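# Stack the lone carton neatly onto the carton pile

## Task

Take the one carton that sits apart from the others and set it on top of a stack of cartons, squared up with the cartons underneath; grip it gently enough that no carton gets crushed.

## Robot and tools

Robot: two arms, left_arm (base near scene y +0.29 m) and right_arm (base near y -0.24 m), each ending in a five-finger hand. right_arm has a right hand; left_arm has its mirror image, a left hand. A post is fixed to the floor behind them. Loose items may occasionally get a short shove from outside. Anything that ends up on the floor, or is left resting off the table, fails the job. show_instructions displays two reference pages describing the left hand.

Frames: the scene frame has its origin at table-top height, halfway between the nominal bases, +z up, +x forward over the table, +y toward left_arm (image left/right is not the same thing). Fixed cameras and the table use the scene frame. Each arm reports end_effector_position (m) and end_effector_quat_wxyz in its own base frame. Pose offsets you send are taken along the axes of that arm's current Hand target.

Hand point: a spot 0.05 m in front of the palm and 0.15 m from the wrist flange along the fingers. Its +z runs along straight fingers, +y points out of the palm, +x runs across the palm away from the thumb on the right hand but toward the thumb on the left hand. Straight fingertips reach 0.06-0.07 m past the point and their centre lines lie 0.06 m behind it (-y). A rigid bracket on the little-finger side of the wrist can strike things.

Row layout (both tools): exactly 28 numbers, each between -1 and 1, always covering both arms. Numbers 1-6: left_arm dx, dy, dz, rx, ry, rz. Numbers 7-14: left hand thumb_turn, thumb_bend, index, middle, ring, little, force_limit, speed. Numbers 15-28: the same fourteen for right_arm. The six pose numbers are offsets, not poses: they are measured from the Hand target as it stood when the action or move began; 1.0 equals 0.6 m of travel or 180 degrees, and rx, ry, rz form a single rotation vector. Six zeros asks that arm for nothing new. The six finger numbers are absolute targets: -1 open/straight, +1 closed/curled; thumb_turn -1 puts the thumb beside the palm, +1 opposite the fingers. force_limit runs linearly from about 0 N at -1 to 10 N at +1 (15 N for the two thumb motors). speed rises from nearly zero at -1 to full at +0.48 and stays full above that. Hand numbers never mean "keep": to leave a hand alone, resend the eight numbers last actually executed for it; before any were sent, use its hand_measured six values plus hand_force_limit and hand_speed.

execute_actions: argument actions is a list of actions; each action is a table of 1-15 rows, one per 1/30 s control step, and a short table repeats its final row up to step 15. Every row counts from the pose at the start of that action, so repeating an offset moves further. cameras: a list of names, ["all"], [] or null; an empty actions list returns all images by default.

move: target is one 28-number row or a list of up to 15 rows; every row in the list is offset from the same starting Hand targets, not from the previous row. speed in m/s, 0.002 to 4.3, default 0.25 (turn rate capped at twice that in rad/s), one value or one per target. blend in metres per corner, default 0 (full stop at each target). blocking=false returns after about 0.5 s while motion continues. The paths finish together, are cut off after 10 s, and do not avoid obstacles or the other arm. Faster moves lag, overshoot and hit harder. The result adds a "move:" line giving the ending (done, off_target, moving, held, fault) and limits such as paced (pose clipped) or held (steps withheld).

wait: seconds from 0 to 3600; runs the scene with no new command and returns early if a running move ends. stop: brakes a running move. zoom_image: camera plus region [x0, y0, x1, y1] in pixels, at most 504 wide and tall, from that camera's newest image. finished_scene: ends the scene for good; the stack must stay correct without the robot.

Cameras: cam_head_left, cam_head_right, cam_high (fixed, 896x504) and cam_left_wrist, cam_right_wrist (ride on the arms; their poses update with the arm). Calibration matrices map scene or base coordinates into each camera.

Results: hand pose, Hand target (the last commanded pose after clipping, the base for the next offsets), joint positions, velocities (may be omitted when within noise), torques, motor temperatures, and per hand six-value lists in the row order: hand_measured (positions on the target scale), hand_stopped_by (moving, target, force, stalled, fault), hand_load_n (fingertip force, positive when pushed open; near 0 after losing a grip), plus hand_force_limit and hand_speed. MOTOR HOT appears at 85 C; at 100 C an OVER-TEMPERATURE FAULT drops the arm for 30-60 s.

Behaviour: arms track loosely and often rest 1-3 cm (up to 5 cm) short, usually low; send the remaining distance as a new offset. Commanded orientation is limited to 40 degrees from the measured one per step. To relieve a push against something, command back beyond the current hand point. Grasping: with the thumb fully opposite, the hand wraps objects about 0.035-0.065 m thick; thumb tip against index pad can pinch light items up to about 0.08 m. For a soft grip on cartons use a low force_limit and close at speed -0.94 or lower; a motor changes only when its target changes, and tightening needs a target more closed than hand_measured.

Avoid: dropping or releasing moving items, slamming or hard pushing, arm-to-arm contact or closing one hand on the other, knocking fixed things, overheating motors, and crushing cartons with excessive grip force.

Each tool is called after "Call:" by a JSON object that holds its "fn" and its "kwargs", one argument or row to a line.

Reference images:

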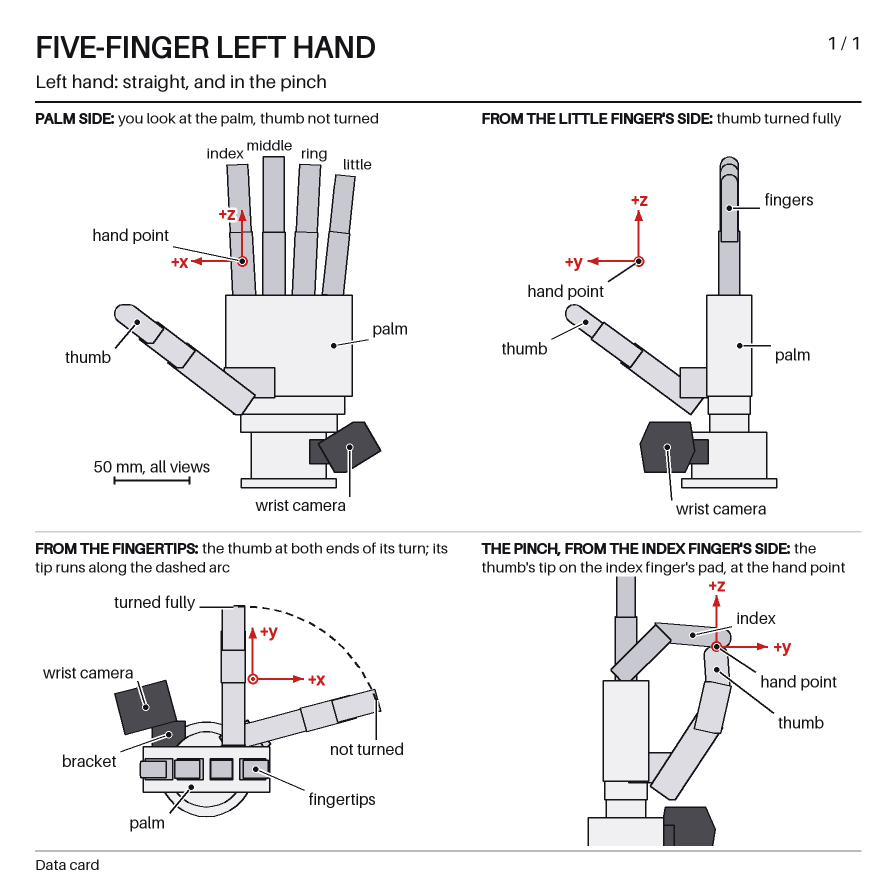

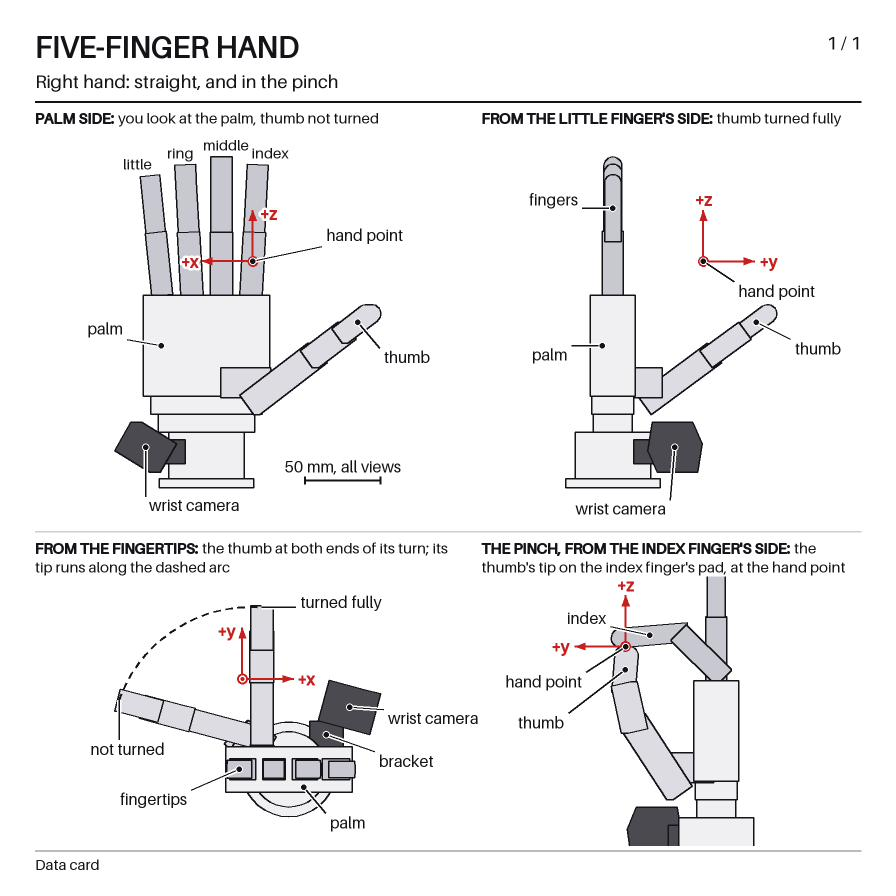

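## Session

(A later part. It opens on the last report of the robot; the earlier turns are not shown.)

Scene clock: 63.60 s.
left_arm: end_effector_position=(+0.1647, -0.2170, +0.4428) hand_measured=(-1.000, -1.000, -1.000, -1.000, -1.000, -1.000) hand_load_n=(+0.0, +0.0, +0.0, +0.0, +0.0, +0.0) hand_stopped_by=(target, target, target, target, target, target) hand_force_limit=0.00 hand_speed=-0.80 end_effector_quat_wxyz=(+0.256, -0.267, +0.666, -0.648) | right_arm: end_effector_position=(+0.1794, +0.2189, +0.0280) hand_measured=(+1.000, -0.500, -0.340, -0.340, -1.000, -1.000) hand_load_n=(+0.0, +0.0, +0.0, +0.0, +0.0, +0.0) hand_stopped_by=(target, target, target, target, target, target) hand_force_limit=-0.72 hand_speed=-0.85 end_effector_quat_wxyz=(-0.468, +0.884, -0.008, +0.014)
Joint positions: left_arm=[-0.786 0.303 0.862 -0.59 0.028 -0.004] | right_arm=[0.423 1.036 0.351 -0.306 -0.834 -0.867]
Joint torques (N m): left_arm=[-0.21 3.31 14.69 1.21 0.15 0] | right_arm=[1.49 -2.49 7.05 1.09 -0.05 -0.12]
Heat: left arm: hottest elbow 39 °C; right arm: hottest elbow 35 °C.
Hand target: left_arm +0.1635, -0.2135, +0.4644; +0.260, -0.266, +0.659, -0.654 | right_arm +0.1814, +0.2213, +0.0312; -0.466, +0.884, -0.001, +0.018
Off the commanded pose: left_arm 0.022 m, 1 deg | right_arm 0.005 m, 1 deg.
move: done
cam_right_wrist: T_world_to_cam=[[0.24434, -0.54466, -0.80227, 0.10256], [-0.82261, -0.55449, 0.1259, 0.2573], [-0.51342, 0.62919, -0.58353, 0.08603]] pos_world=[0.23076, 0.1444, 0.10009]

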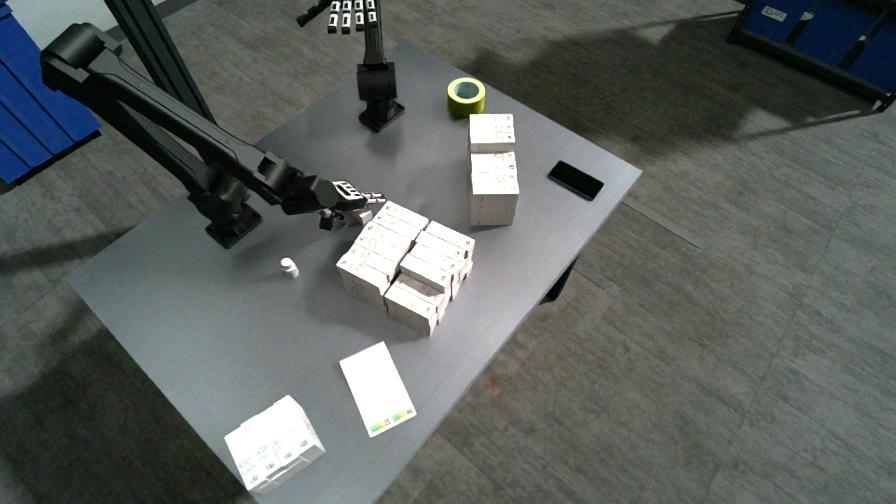

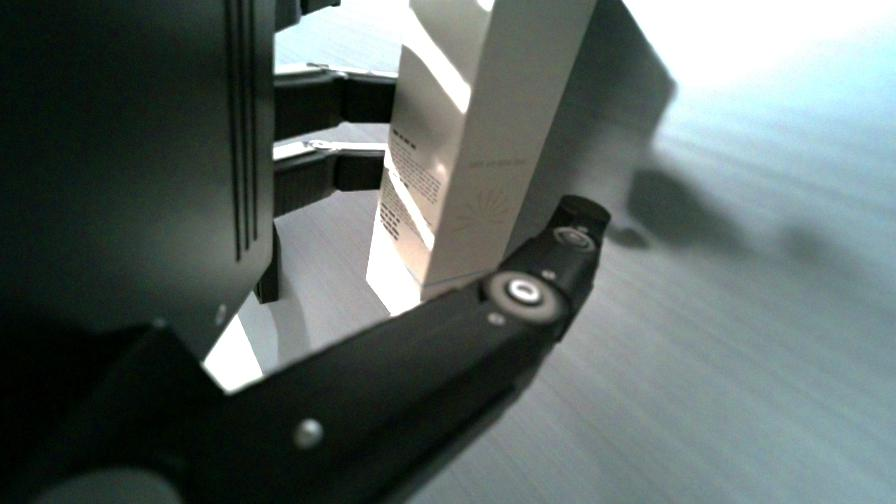

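Call:
{"fn": "move", "kwargs": {
  "target": [
    [0,0,0,0,0,0,-1,-1,-1,-1,-1,-1,0,-0.8,0,0,0,0,0,0,1,-0.5,-0.7,-0.7,-1,-1,-0.72,-0.6],
    [0,0,0,0,0,0,-1,-1,-1,-1,-1,-1,0,-0.8,0.0072,-0.1922,-0.1314,0,0,0,1,-0.5,-0.7,-0.7,-1,-1,-0.72,-0.6]
  ],
  "cameras": ["all"],
  "speed": 0.1
}}

Scene clock: 67.67 s.
left_arm: end_effector_position=(+0.1647, -0.2170, +0.4428) hand_measured=(-1.000, -1.000, -1.000, -1.000, -1.000, -1.000) hand_load_n=(-0.5, +0.0, +0.0, +0.0, +0.0, +0.0) hand_stopped_by=(target, target, target, target, target, target) hand_force_limit=0.00 hand_speed=-0.80 end_effector_quat_wxyz=(+0.256, -0.267, +0.666, -0.648) | right_arm: end_effector_position=(+0.1718, +0.2152, +0.1462) hand_measured=(+1.000, -0.500, -0.700, -0.700, -1.000, -1.000) hand_load_n=(+0.0, +0.5, +0.0, +0.0, +0.0, +0.0) hand_stopped_by=(target, target, target, target, target, target) hand_force_limit=-0.72 hand_speed=-0.60 end_effector_quat_wxyz=(-0.458, +0.889, -0.016, -0.001)
Joint positions: left_arm=[-0.786 0.303 0.862 -0.59 0.028 -0.004] | right_arm=[0.426 0.812 0.598 -0.818 -0.827 -0.867]
Joint torques (N m): left_arm=[0.26 3.55 14.61 0.96 0.2 -0.02] | right_arm=[0.97 -1.96 12.23 0.68 -0.3 -0.11]
Heat: left arm: hottest elbow 39 °C; right arm: hottest elbow 36 °C.
Hand target: left_arm +0.1635, -0.2135, +0.4644; +0.260, -0.266, +0.659, -0.654 | right_arm +0.1814, +0.2214, +0.1710; -0.466, +0.884, -0.001, +0.018
Off the commanded pose: left_arm 0.022 m, 1 deg | right_arm 0.027 m, 3 deg.
move: off_target (right_arm)
cam_left_wrist: T_world_to_cam=[[-0.16904, -0.22182, 0.96032, -0.44191], [-0.96745, -0.14883, -0.20467, 0.21321], [0.18832, -0.96366, -0.18944, -0.03627]] pos_world=[0.1384, -0.10125, 0.46115]
cam_right_wrist: T_world_to_cam=[[0.21608, -0.56262, -0.79798, 0.20529], [-0.81782, -0.55076, 0.16686, 0.2266], [-0.53337, 0.61654, -0.57913, 0.15897]] pos_world=[0.22575, 0.14229, 0.21807]

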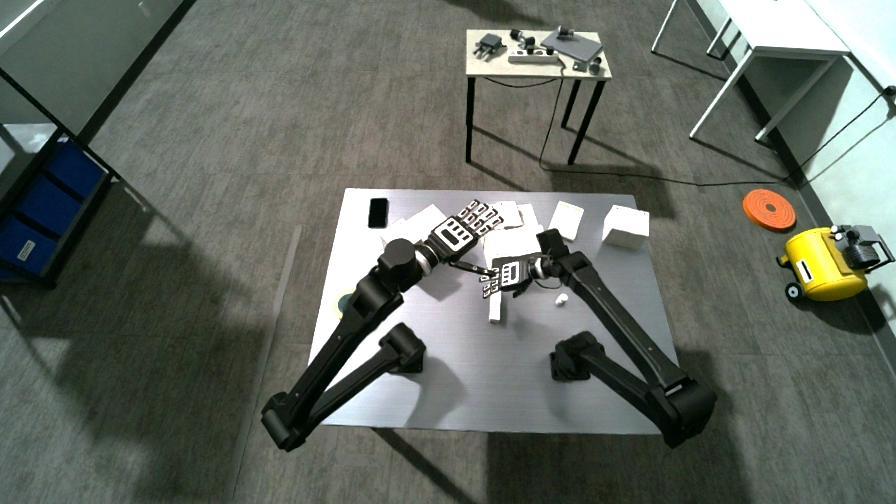

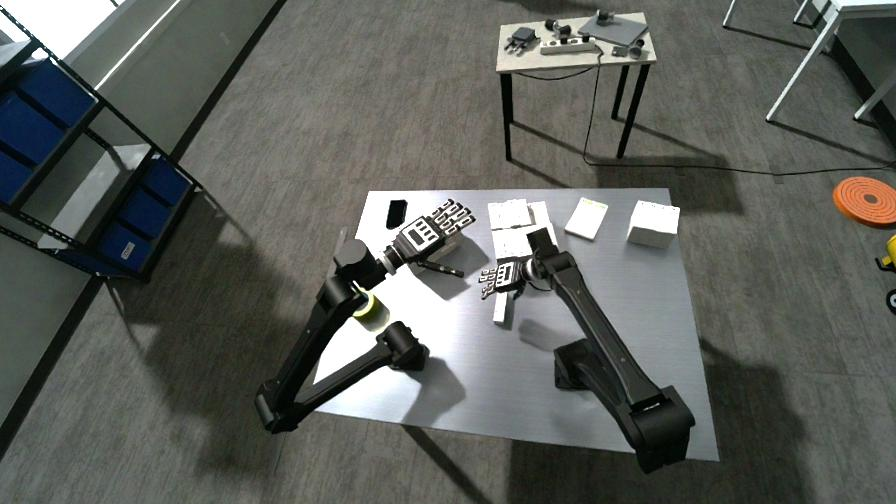

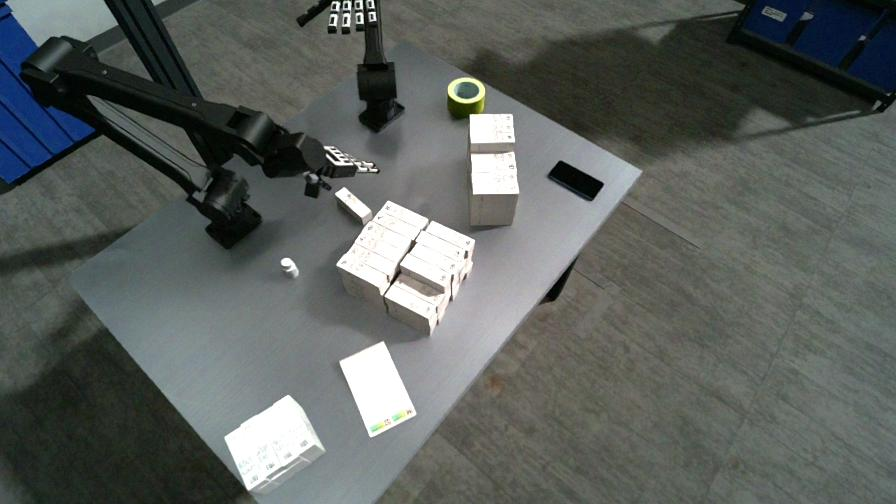

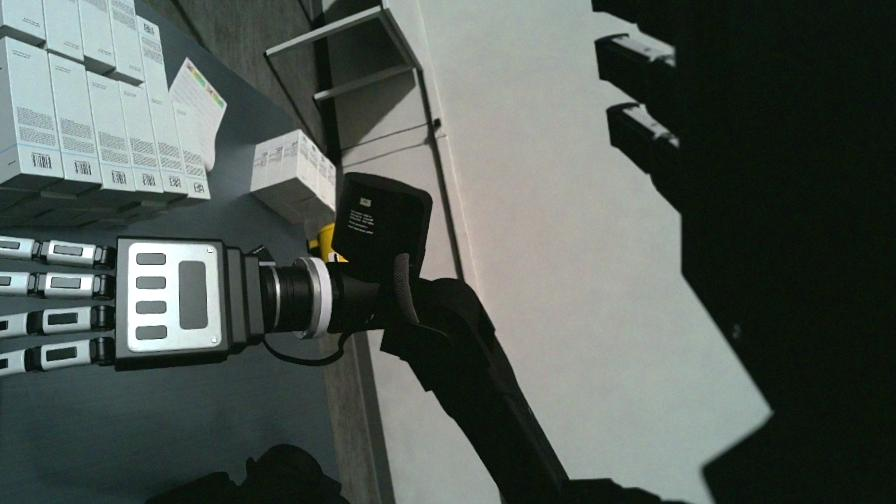

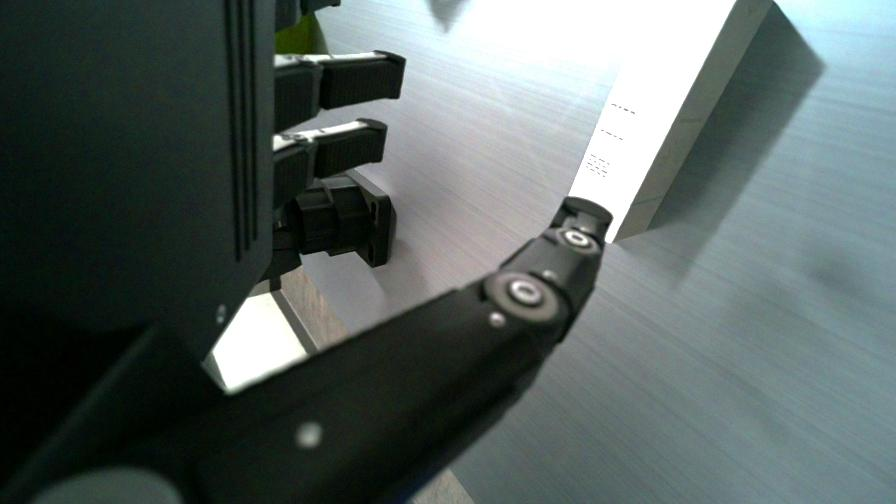

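Call:
{"fn": "move", "kwargs": {
  "target": [
    [0,0,0,0,0,0,1,-0.5,-0.7,-0.7,-1,-1,-0.72,0,0.1553,0.0077,-0.2358,-0.0093,0.2472,0.1689,1,-0.5,-0.7,-0.7,-1,-1,-0.72,-0.6],
    [0.042,0.245,0.0365,-0.086,0.119,0.0367,1,-0.5,-0.7,-0.7,-1,-1,-0.72,0,0.1775,0.177,-0.4825,-0.0153,0.4074,0.2784,1,-0.5,-0.7,-0.7,-1,-1,-0.72,-0.6],
    [0.0842,0.4907,0.073,-0.1717,0.2378,0.0734,1,-0.5,-0.7,-0.7,-1,-1,-0.72,0,0.0497,0.3347,-0.7203,-0.0239,0.6362,0.4348,1,-0.5,-0.7,-0.7,-1,-1,-0.72,-0.6]
  ],
  "cameras": ["all"],
  "speed": 0.2,
  "blend": 0.03
}}

Scene clock: 76.83 s.
left_arm: end_effector_position=(+0.1551, -0.2759, +0.1659) hand_measured=(+1.000, -0.500, -0.700, -0.700, -1.000, -1.000) hand_load_n=(+0.0, +0.0, +0.0, +0.0, +0.0, +0.0) hand_stopped_by=(target, target, target, target, target, target) hand_force_limit=-0.72 hand_speed=0.00 end_effector_quat_wxyz=(-0.003, -0.007, +0.881, -0.474) | right_arm: end_effector_position=(+0.1928, -0.2343, +0.2172) hand_measured=(+1.000, -0.500, -0.700, -0.700, -1.000, -1.000) hand_load_n=(+0.0, +0.0, +0.0, +0.0, +0.0, +0.0) hand_stopped_by=(target, target, target, target, target, target) hand_force_limit=-0.72 hand_speed=-0.60 end_effector_quat_wxyz=(+0.141, -0.322, +0.842, -0.409)
Joint positions: left_arm=[-0.665 0.819 0.617 -0.617 0.716 0.597] | right_arm=[-1.036 0.624 0.693 -0.751 -0.127 -0.135]
Joint torques (N m): left_arm=[-0.56 -2.55 11.51 1.16 0.7 0.12] | right_arm=[-0.09 0.38 12.81 3.08 0.16 0.05]
Heat: left arm: hottest elbow 40 °C; right arm: hottest elbow 36 °C.
Hand target: left_arm +0.1542, -0.2788, +0.1698; -0.002, +0.004, +0.879, -0.477 | right_arm +0.2001, -0.2492, +0.2501; +0.147, -0.310, +0.828, -0.443
Off the commanded pose: left_arm 0.005 m, 1 deg | right_arm 0.037 m, 4 deg.
move: off_target (right_arm); blend cut to 0 m at target 1
cam_left_wrist: T_world_to_cam=[[-0.26523, -0.54489, 0.79545, -0.23757], [-0.80814, 0.57561, 0.12484, 0.259], [-0.5259, -0.60972, -0.59302, 0.13171]] pos_world=[0.21556, -0.19823, 0.23475]
cam_right_wrist: T_world_to_cam=[[-0.59377, 0.27841, -0.75494, 0.34841], [0.239, 0.95691, 0.16492, 0.13427], [0.76832, -0.08251, -0.63472, 0.08569]] pos_world=[0.10894, -0.21841, 0.29527]

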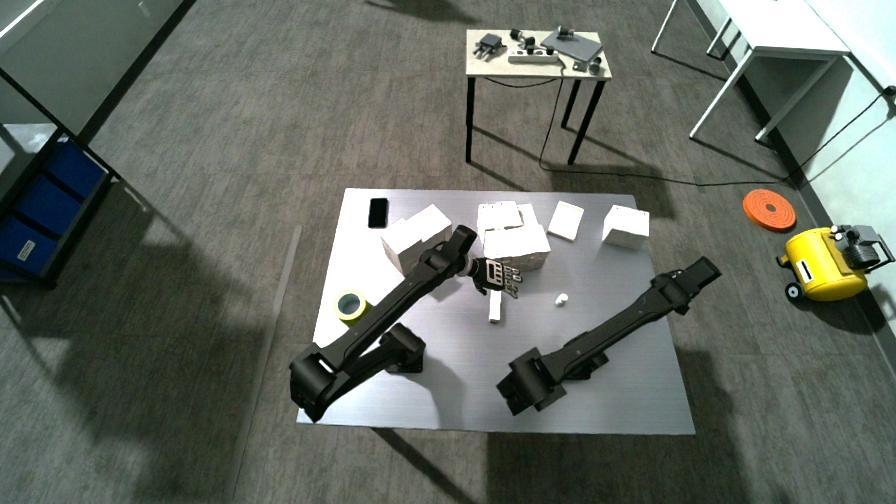

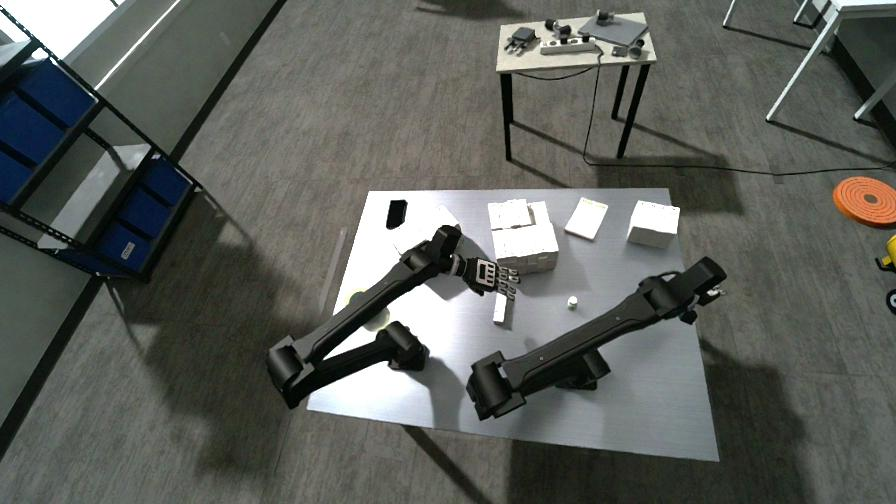

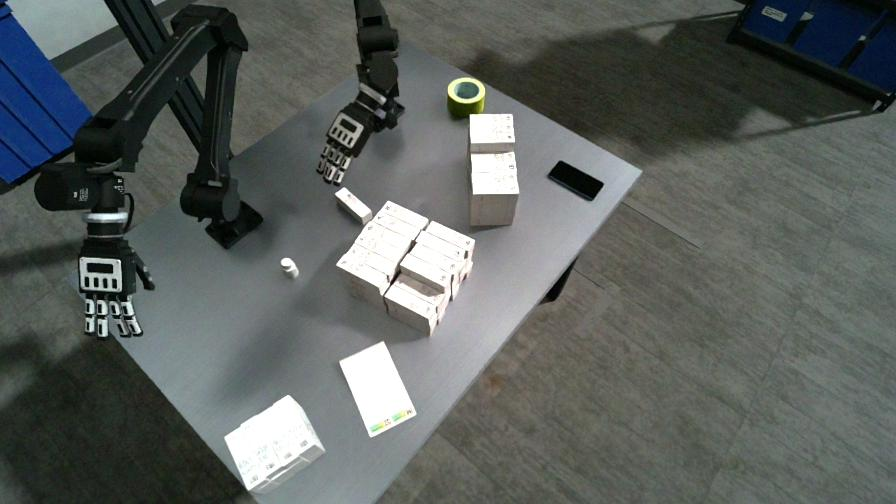

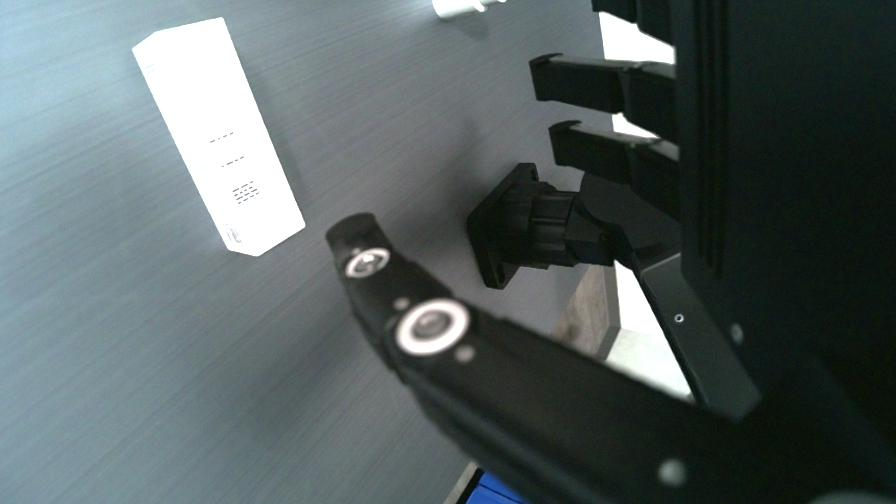

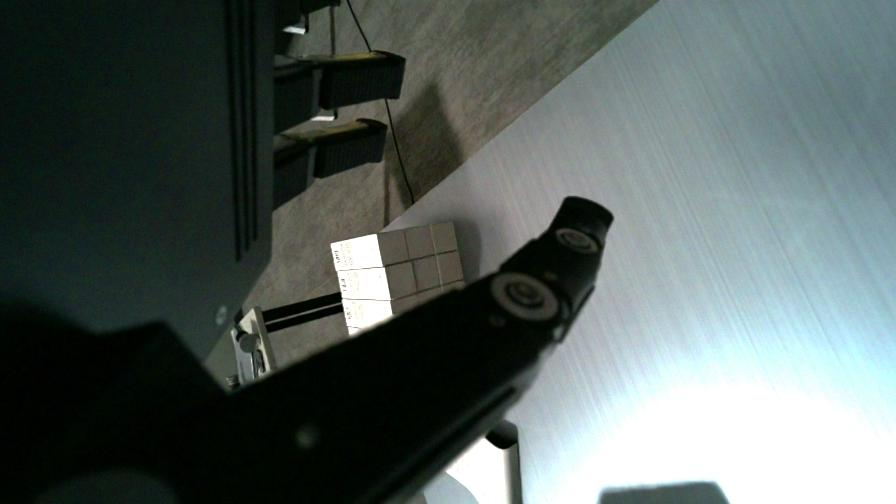

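Call:
{"fn": "zoom_image", "kwargs": {
  "camera": "cam_left_wrist",
  "region": [110, 0, 390, 280]
}}

Call:
{"fn": "zoom_image", "kwargs": {
  "camera": "cam_high",
  "region": [310, 150, 430, 250]
}}

Scaled by 1.800 from the camera's image (finer frame: 1280x720).

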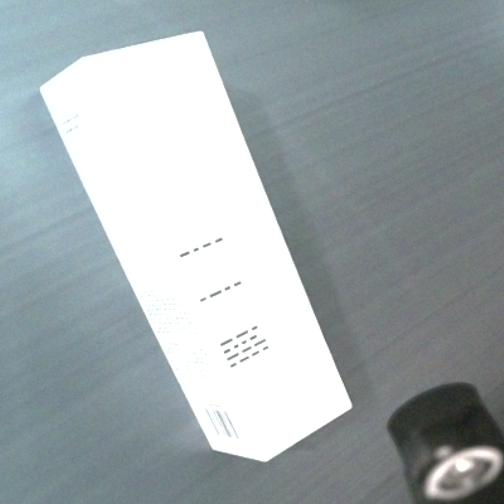

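Scaled by 4.200 from the camera's image (finer frame: 1280x720).

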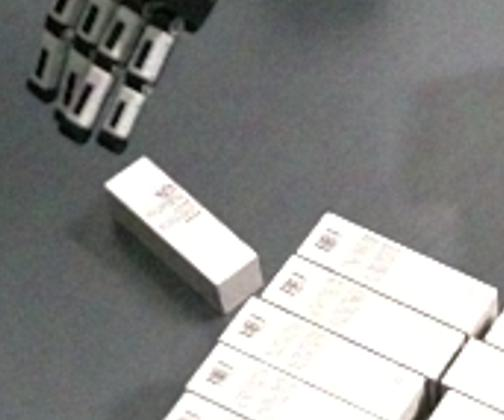

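Call:
{"fn": "move", "kwargs": {
  "target": [-0.015,0.1237,0.0873,-0.0083,0.0252,0.0163,1,-0.5,-0.7,-0.7,-1,-1,-0.72,0,0,0,0,0,0,0,1,-0.5,-0.7,-0.7,-1,-1,-0.72,-0.6],
  "cameras": ["cam_left_wrist","cam_high"],
  "speed": 0.12
}}

Call:
{"fn": "zoom_image", "kwargs": {
  "camera": "cam_left_wrist",
  "region": [160, 0, 480, 280]
}}

Call:
{"fn": "zoom_image", "kwargs": {
  "camera": "cam_high",
  "region": [310, 150, 430, 250]
}}

Scene clock: 81.17 s.
left_arm: end_effector_position=(+0.1558, -0.2790, +0.0754) hand_measured=(+1.000, -0.500, -0.700, -0.700, -1.000, -1.000) hand_load_n=(+0.0, +0.0, +0.0, +0.0, +0.0, +0.0) hand_stopped_by=(target, target, target, target, target, target) hand_force_limit=-0.72 hand_speed=0.00 end_effector_quat_wxyz=(-0.035, +0.039, +0.888, -0.457) | right_arm: end_effector_position=(+0.1928, -0.2343, +0.2172) hand_measured=(+1.000, -0.500, -0.700, -0.700, -1.000, -1.000) hand_load_n=(+0.0, +0.0, +0.0, -0.5, +0.0, +0.0) hand_stopped_by=(target, target, target, target, target, target) hand_force_limit=-0.72 hand_speed=-0.60 end_effector_quat_wxyz=(+0.141, -0.322, +0.842, -0.409)
Joint positions: left_arm=[-0.665 1.033 0.499 -0.407 0.771 0.731] | right_arm=[-1.036 0.624 0.693 -0.751 -0.127 -0.134]
Joint torques (N m): left_arm=[0.85 -4.48 10.37 1.51 0.82 0.13] | right_arm=[-0.09 0.38 12.81 3.08 0.16 0.02]
Heat: left arm: hottest elbow 40 °C; right arm: hottest elbow 37 °C.
Hand target: left_arm +0.1632, -0.2823, +0.0790; -0.025, +0.046, +0.884, -0.465 | right_arm +0.2002, -0.2491, +0.2501; +0.147, -0.311, +0.828, -0.443
Off the commanded pose: left_arm 0.009 m, 2 deg | right_arm 0.037 m, 4 deg.
move: done
cam_left_wrist: T_world_to_cam=[[-0.31555, -0.54021, 0.78013, -0.15672], [-0.73777, 0.6567, 0.15632, 0.28188], [-0.59676, -0.52623, -0.60577, 0.11187]] pos_world=[0.22526, -0.2109, 0.14596]
Images, in order (width x height): cam_high 896x504, cam_left_wrist 896x504.

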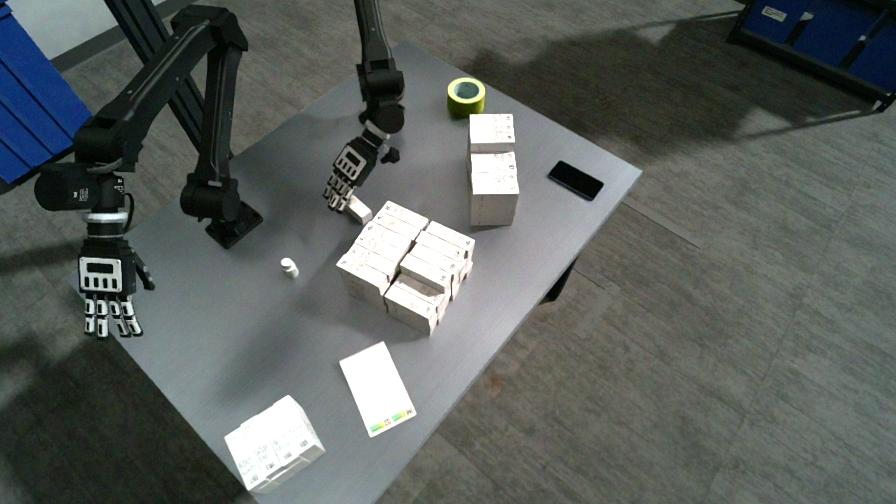

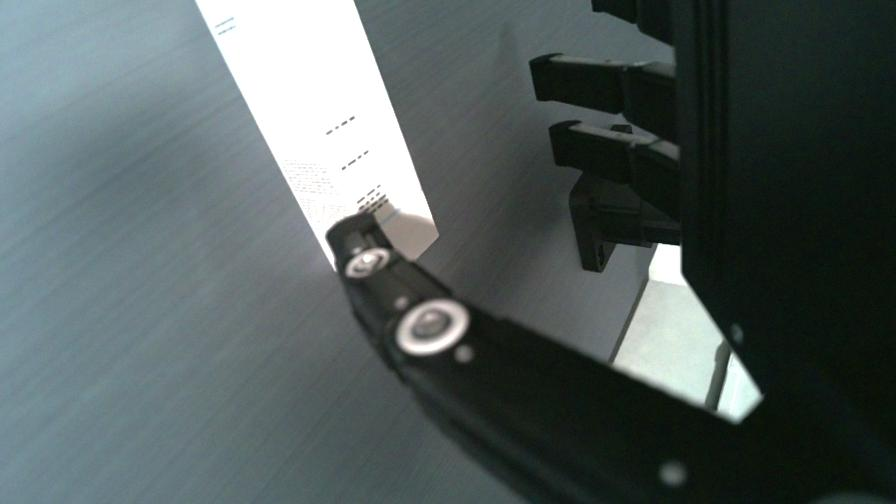

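Scaled by 1.575 from the camera's image (finer frame: 1280x720).

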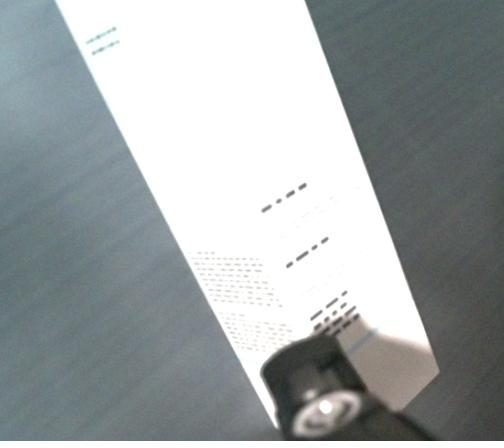

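Scaled by 4.200 from the camera's image (finer frame: 1280x720).

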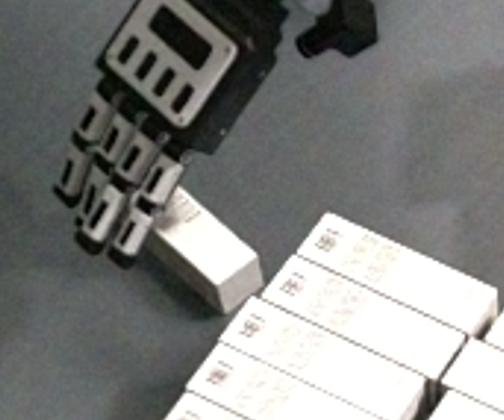

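Call:
{"fn": "move", "kwargs": {
  "target": [-0.0168,0.0412,0.0282,0,-0.0049,0.0069,1,-0.5,-0.7,-0.7,-1,-1,-0.72,0,0,0,0,0,0,0,1,-0.5,-0.7,-0.7,-1,-1,-0.72,-0.6],
  "cameras": ["cam_left_wrist","cam_high"],
  "speed": 0.1
}}

Scene clock: 83.20 s.
left_arm: end_effector_position=(+0.1660, -0.2796, +0.0461) hand_measured=(+1.000, -0.500, -0.700, -0.700, -1.000, -1.000) hand_load_n=(+0.0, +0.0, +0.0, +0.0, -0.5, +0.0) hand_stopped_by=(target, target, target, target, target, target) hand_force_limit=-0.72 hand_speed=0.00 end_effector_quat_wxyz=(-0.024, +0.044, +0.887, -0.459) | right_arm: end_effector_position=(+0.1928, -0.2343, +0.2172) hand_measured=(+1.000, -0.500, -0.700, -0.700, -1.000, -1.000) hand_load_n=(+0.0, +0.0, -0.5, +0.0, +0.0, +0.0) hand_stopped_by=(target, target, target, target, target, target) hand_force_limit=-0.72 hand_speed=-0.60 end_effector_quat_wxyz=(+0.141, -0.322, +0.842, -0.409)
Joint positions: left_arm=[-0.649 1.118 0.459 -0.276 0.771 0.755] | right_arm=[-1.036 0.624 0.693 -0.751 -0.127 -0.134]
Joint torques (N m): left_arm=[0.62 -4.95 9.73 1.57 0.68 0.13] | right_arm=[-0.09 0.44 12.81 3.1 0.16 0.03]
Heat: left arm: hottest elbow 40 °C; right arm: hottest elbow 37 °C.
Hand target: left_arm +0.1731, -0.2833, +0.0491; -0.013, +0.052, +0.884, -0.465 | right_arm +0.2002, -0.2491, +0.2501; +0.147, -0.311, +0.828, -0.443
Off the commanded pose: left_arm 0.009 m, 2 deg | right_arm 0.037 m, 4 deg.
move: done
cam_left_wrist: T_world_to_cam=[[-0.33406, -0.536, 0.77531, -0.12665], [-0.74215, 0.65666, 0.13419, 0.29613], [-0.58104, -0.53057, -0.61716, 0.0966]] pos_world=[0.23359, -0.21108, 0.11807]
Images, in order (width x height): cam_high 896x504, cam_left_wrist 896x504.

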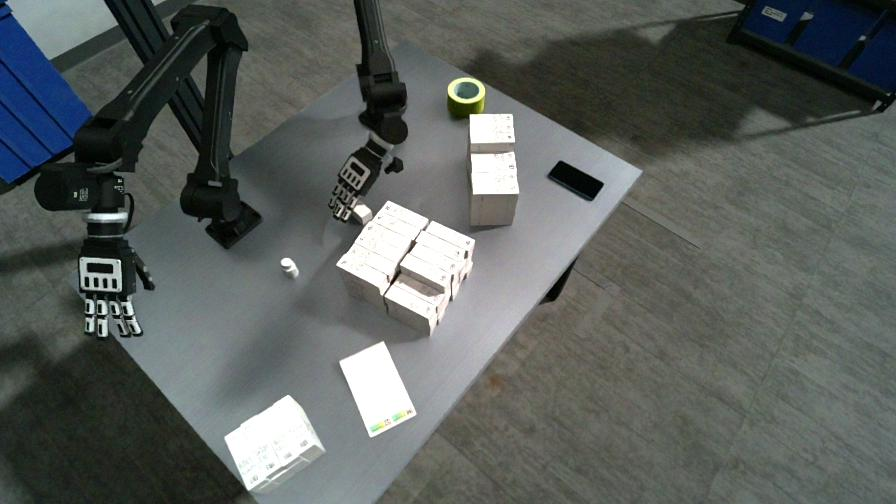

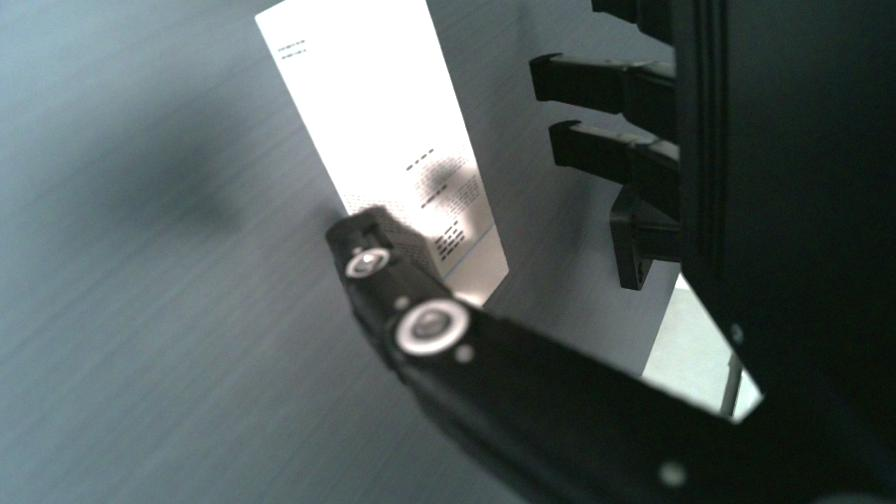

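Call:
{"fn": "move", "kwargs": {
  "target": [
    [0.002,0.0333,0.021,0,-0.0064,-0.0044,1,-0.5,-0.7,-0.7,-1,-1,-0.72,0,0,0,0,0,0,0,1,-0.5,-0.7,-0.7,-1,-1,-0.72,-0.6],
    [0.002,0.0333,0.021,0,-0.0064,-0.0044,1,-0.5,-0.34,-0.34,-1,-1,-0.72,-0.7,0,0,0,0,0,0,1,-0.5,-0.7,-0.7,-1,-1,-0.72,-0.6]
  ],
  "cameras": ["cam_left_wrist","cam_high","cam_head_left"],
  "speed": 0.08
}}

Call:
{"fn": "zoom_image", "kwargs": {
  "camera": "cam_high",
  "region": [310, 150, 430, 250]
}}

Call:
{"fn": "zoom_image", "kwargs": {
  "camera": "cam_head_left",
  "region": [430, 220, 570, 340]
}}

Scene clock: 86.23 s.
left_arm: end_effector_position=(+0.1664, -0.2786, +0.0226) hand_measured=(+1.000, -0.500, -0.340, -0.340, -1.000, -1.000) hand_load_n=(+0.0, +0.0, +0.0, +0.0, +0.0, +0.0) hand_stopped_by=(target, target, target, target, target, target) hand_force_limit=-0.72 hand_speed=-0.70 end_effector_quat_wxyz=(-0.015, +0.043, +0.886, -0.462) | right_arm: end_effector_position=(+0.1928, -0.2343, +0.2172) hand_measured=(+1.000, -0.500, -0.700, -0.700, -1.000, -1.000) hand_load_n=(+0.0, +0.0, +0.0, +0.0, +0.0, +0.0) hand_stopped_by=(target, target, target, target, target, target) hand_force_limit=-0.72 hand_speed=-0.60 end_effector_quat_wxyz=(+0.141, -0.322, +0.842, -0.409)
Joint positions: left_arm=[-0.649 1.173 0.411 -0.154 0.763 0.748] | right_arm=[-1.036 0.624 0.693 -0.751 -0.127 -0.134]
Joint torques (N m): left_arm=[0.73 -5.07 8.85 1.68 0.32 -0.12] | right_arm=[-0.09 0.38 12.81 3.1 0.16 0.03]
Heat: left arm: hottest elbow 40 °C; right arm: hottest elbow 38 °C.
Hand target: left_arm +0.1726, -0.2822, +0.0254; -0.007, +0.041, +0.884, -0.466 | right_arm +0.2002, -0.2491, +0.2501; +0.147, -0.311, +0.828, -0.443
Off the commanded pose: left_arm 0.008 m, 1 deg | right_arm 0.037 m, 4 deg.
move: done
cam_left_wrist: T_world_to_cam=[[-0.34021, -0.53458, 0.77362, -0.10619], [-0.75001, 0.65051, 0.11968, 0.29889], [-0.56722, -0.5395, -0.62225, 0.0781]] pos_world=[0.23234, -0.20906, 0.09498]
Images, in order (width x height): cam_head_left 896x504, cam_high 896x504, cam_left_wrist 896x504.

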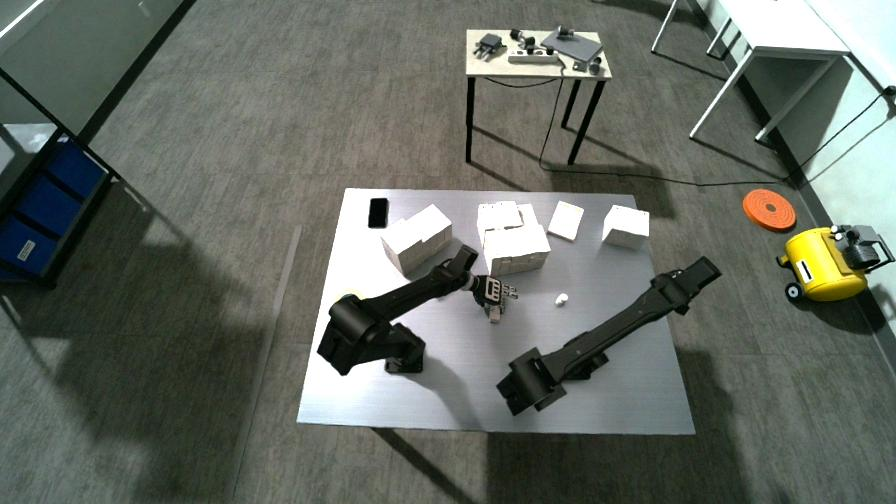

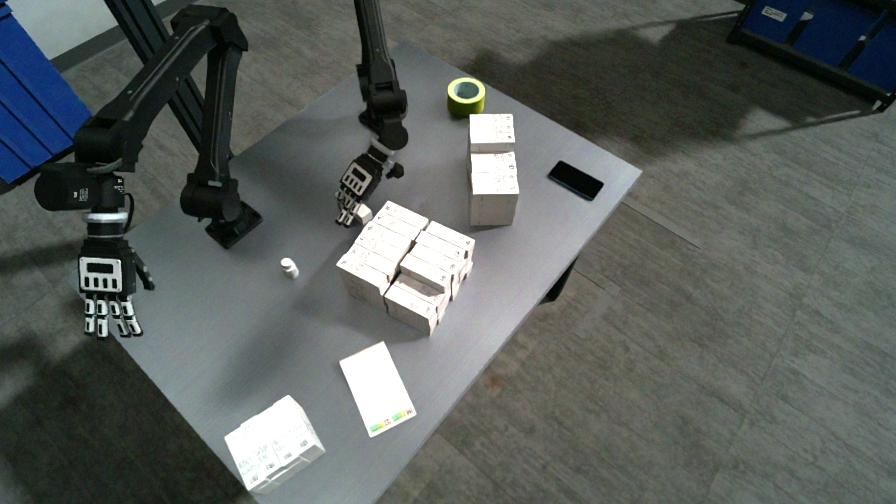

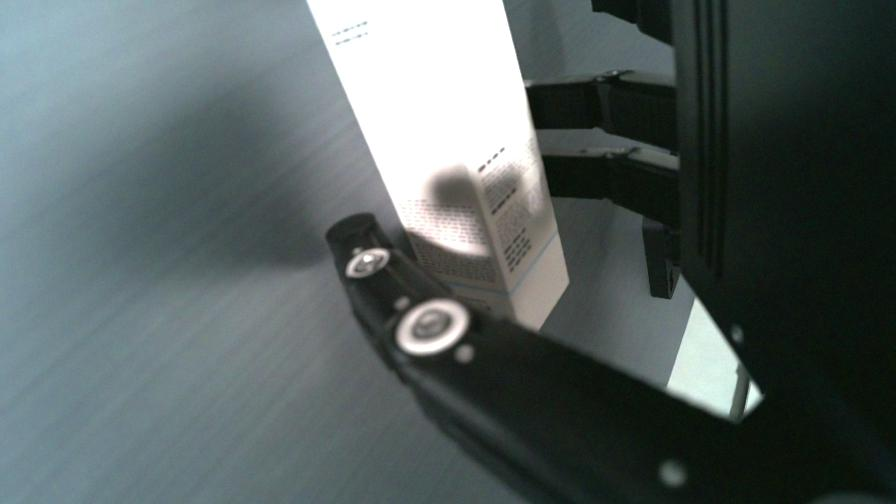

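Scaled by 4.200 from the camera's image (finer frame: 1280x720).

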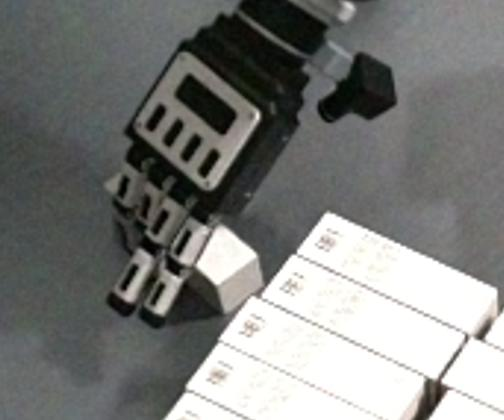

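Scaled by 3.600 from the camera's image (finer frame: 1280x720).

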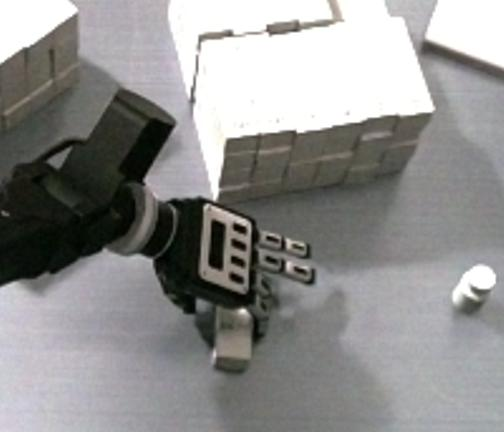

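Call:
{"fn": "move", "kwargs": {
  "target": [0,0,0,0,0,0,1,0.2,-0.34,-0.34,-1,-1,-0.72,-0.93,0,0,0,0,0,0,1,-0.5,-0.7,-0.7,-1,-1,-0.72,-0.6],
  "cameras": []
}}

Call:
{"fn": "wait", "kwargs": {
  "seconds": 1,
  "cameras": ["cam_left_wrist"]
}}

Scene clock: 91.37 s.
left_arm: end_effector_position=(+0.1665, -0.2785, +0.0225) hand_measured=(+1.000, -0.002, -0.340, -0.340, -1.000, -1.000) hand_load_n=(+0.0, +0.5, -0.5, +0.0, +0.0, +0.0) hand_stopped_by=(target, moving, target, target, target, target) hand_force_limit=-0.72 hand_speed=-0.93 end_effector_quat_wxyz=(-0.015, +0.043, +0.886, -0.461) | right_arm: end_effector_position=(+0.1928, -0.2343, +0.2172) hand_measured=(+1.000, -0.500, -0.700, -0.700, -1.000, -1.000) hand_load_n=(+0.0, +0.0, +0.0, +0.0, +0.0, +0.0) hand_stopped_by=(target, target, target, target, target, target) hand_force_limit=-0.72 hand_speed=-0.60 end_effector_quat_wxyz=(+0.141, -0.322, +0.842, -0.409)
Joint positions: left_arm=[-0.649 1.173 0.411 -0.154 0.762 0.748] | right_arm=[-1.036 0.624 0.693 -0.751 -0.127 -0.134]
Joint torques (N m): left_arm=[1.26 -4.89 8.81 1.43 0.32 -0.11] | right_arm=[-0.09 0.38 12.81 3.08 0.16 0.03]
Heat: left arm: hottest elbow 40 °C; right arm: hottest elbow 38 °C.
Hand target: left_arm +0.1727, -0.2822, +0.0254; -0.007, +0.041, +0.884, -0.466 | right_arm +0.2002, -0.2491, +0.2501; +0.147, -0.311, +0.828, -0.443
Off the commanded pose: left_arm 0.008 m, 1 deg | right_arm 0.037 m, 4 deg.
move: moving (left_arm; no rest 5 s after the move's start)

Scene clock: 92.37 s.
left_arm: end_effector_position=(+0.1665, -0.2785, +0.0225) hand_measured=(+1.000, +0.016, -0.340, -0.340, -1.000, -1.000) hand_load_n=(+0.0, +2.0, +1.0, +0.5, +0.0, +0.0) hand_stopped_by=(target, force, target, target, target, target) hand_force_limit=-0.72 hand_speed=-0.93 end_effector_quat_wxyz=(-0.015, +0.043, +0.886, -0.461) | right_arm: end_effector_position=(+0.1928, -0.2343, +0.2172) hand_measured=(+1.000, -0.500, -0.700, -0.700, -1.000, -1.000) hand_load_n=(+0.0, -0.5, +0.0, +0.0, +0.0, +0.0) hand_stopped_by=(target, target, target, target, target, target) hand_force_limit=-0.72 hand_speed=-0.60 end_effector_quat_wxyz=(+0.141, -0.322, +0.842, -0.409)
Joint positions: left_arm=[-0.649 1.173 0.411 -0.154 0.762 0.748] | right_arm=[-1.036 0.624 0.693 -0.751 -0.127 -0.134]
Joint torques (N m): left_arm=[0.91 -4.72 9.02 1.44 0.35 -0.08] | right_arm=[-0.03 0.38 12.81 3.1 0.16 0.02]
Heat: left arm: hottest elbow 40 °C; right arm: hottest elbow 38 °C.
Hand target: left_arm +0.1727, -0.2822, +0.0254; -0.007, +0.041, +0.884, -0.466 | right_arm +0.2002, -0.2491, +0.2501; +0.147, -0.311, +0.828, -0.443
Off the commanded pose: left_arm 0.008 m, 1 deg | right_arm 0.037 m, 4 deg.
wait: 1.00 s; at rest by 0.30 s
cam_left_wrist: T_world_to_cam=[[-0.34029, -0.53514, 0.7732, -0.10616], [-0.75034, 0.65012, 0.11972, 0.29889], [-0.56674, -0.53942, -0.62276, 0.07816]] pos_world=[0.23244, -0.20896, 0.09498]

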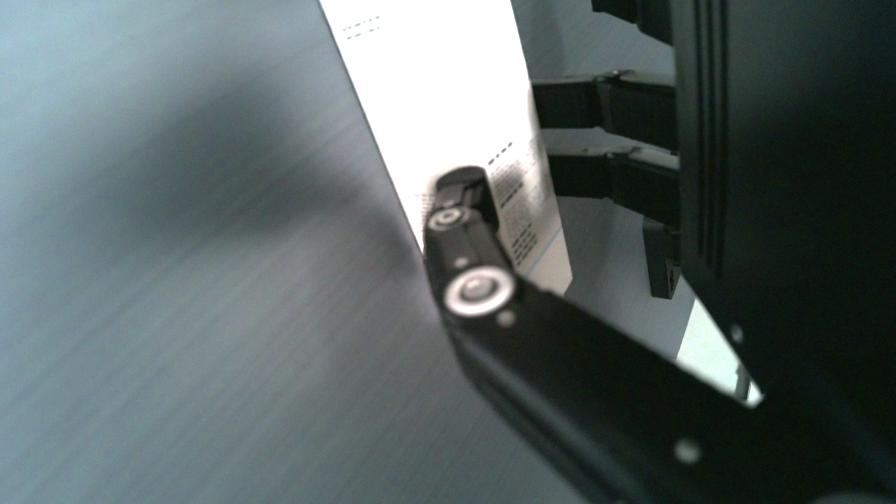

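Call:
{"fn": "zoom_image", "kwargs": {
  "camera": "cam_high",
  "region": [330, 190, 480, 340]
}}

Call:
{"fn": "zoom_image", "kwargs": {
  "camera": "cam_high",
  "region": [460, 100, 530, 240]
}}

This scene's latest camera images include none from cam_high. They are from: cam_left_wrist. cam_high's image comes with the result of a call that names it in "cameras".

This scene's latest camera images include none from cam_high. They are from: cam_left_wrist. cam_high's image comes with the result of a call that names it in "cameras".


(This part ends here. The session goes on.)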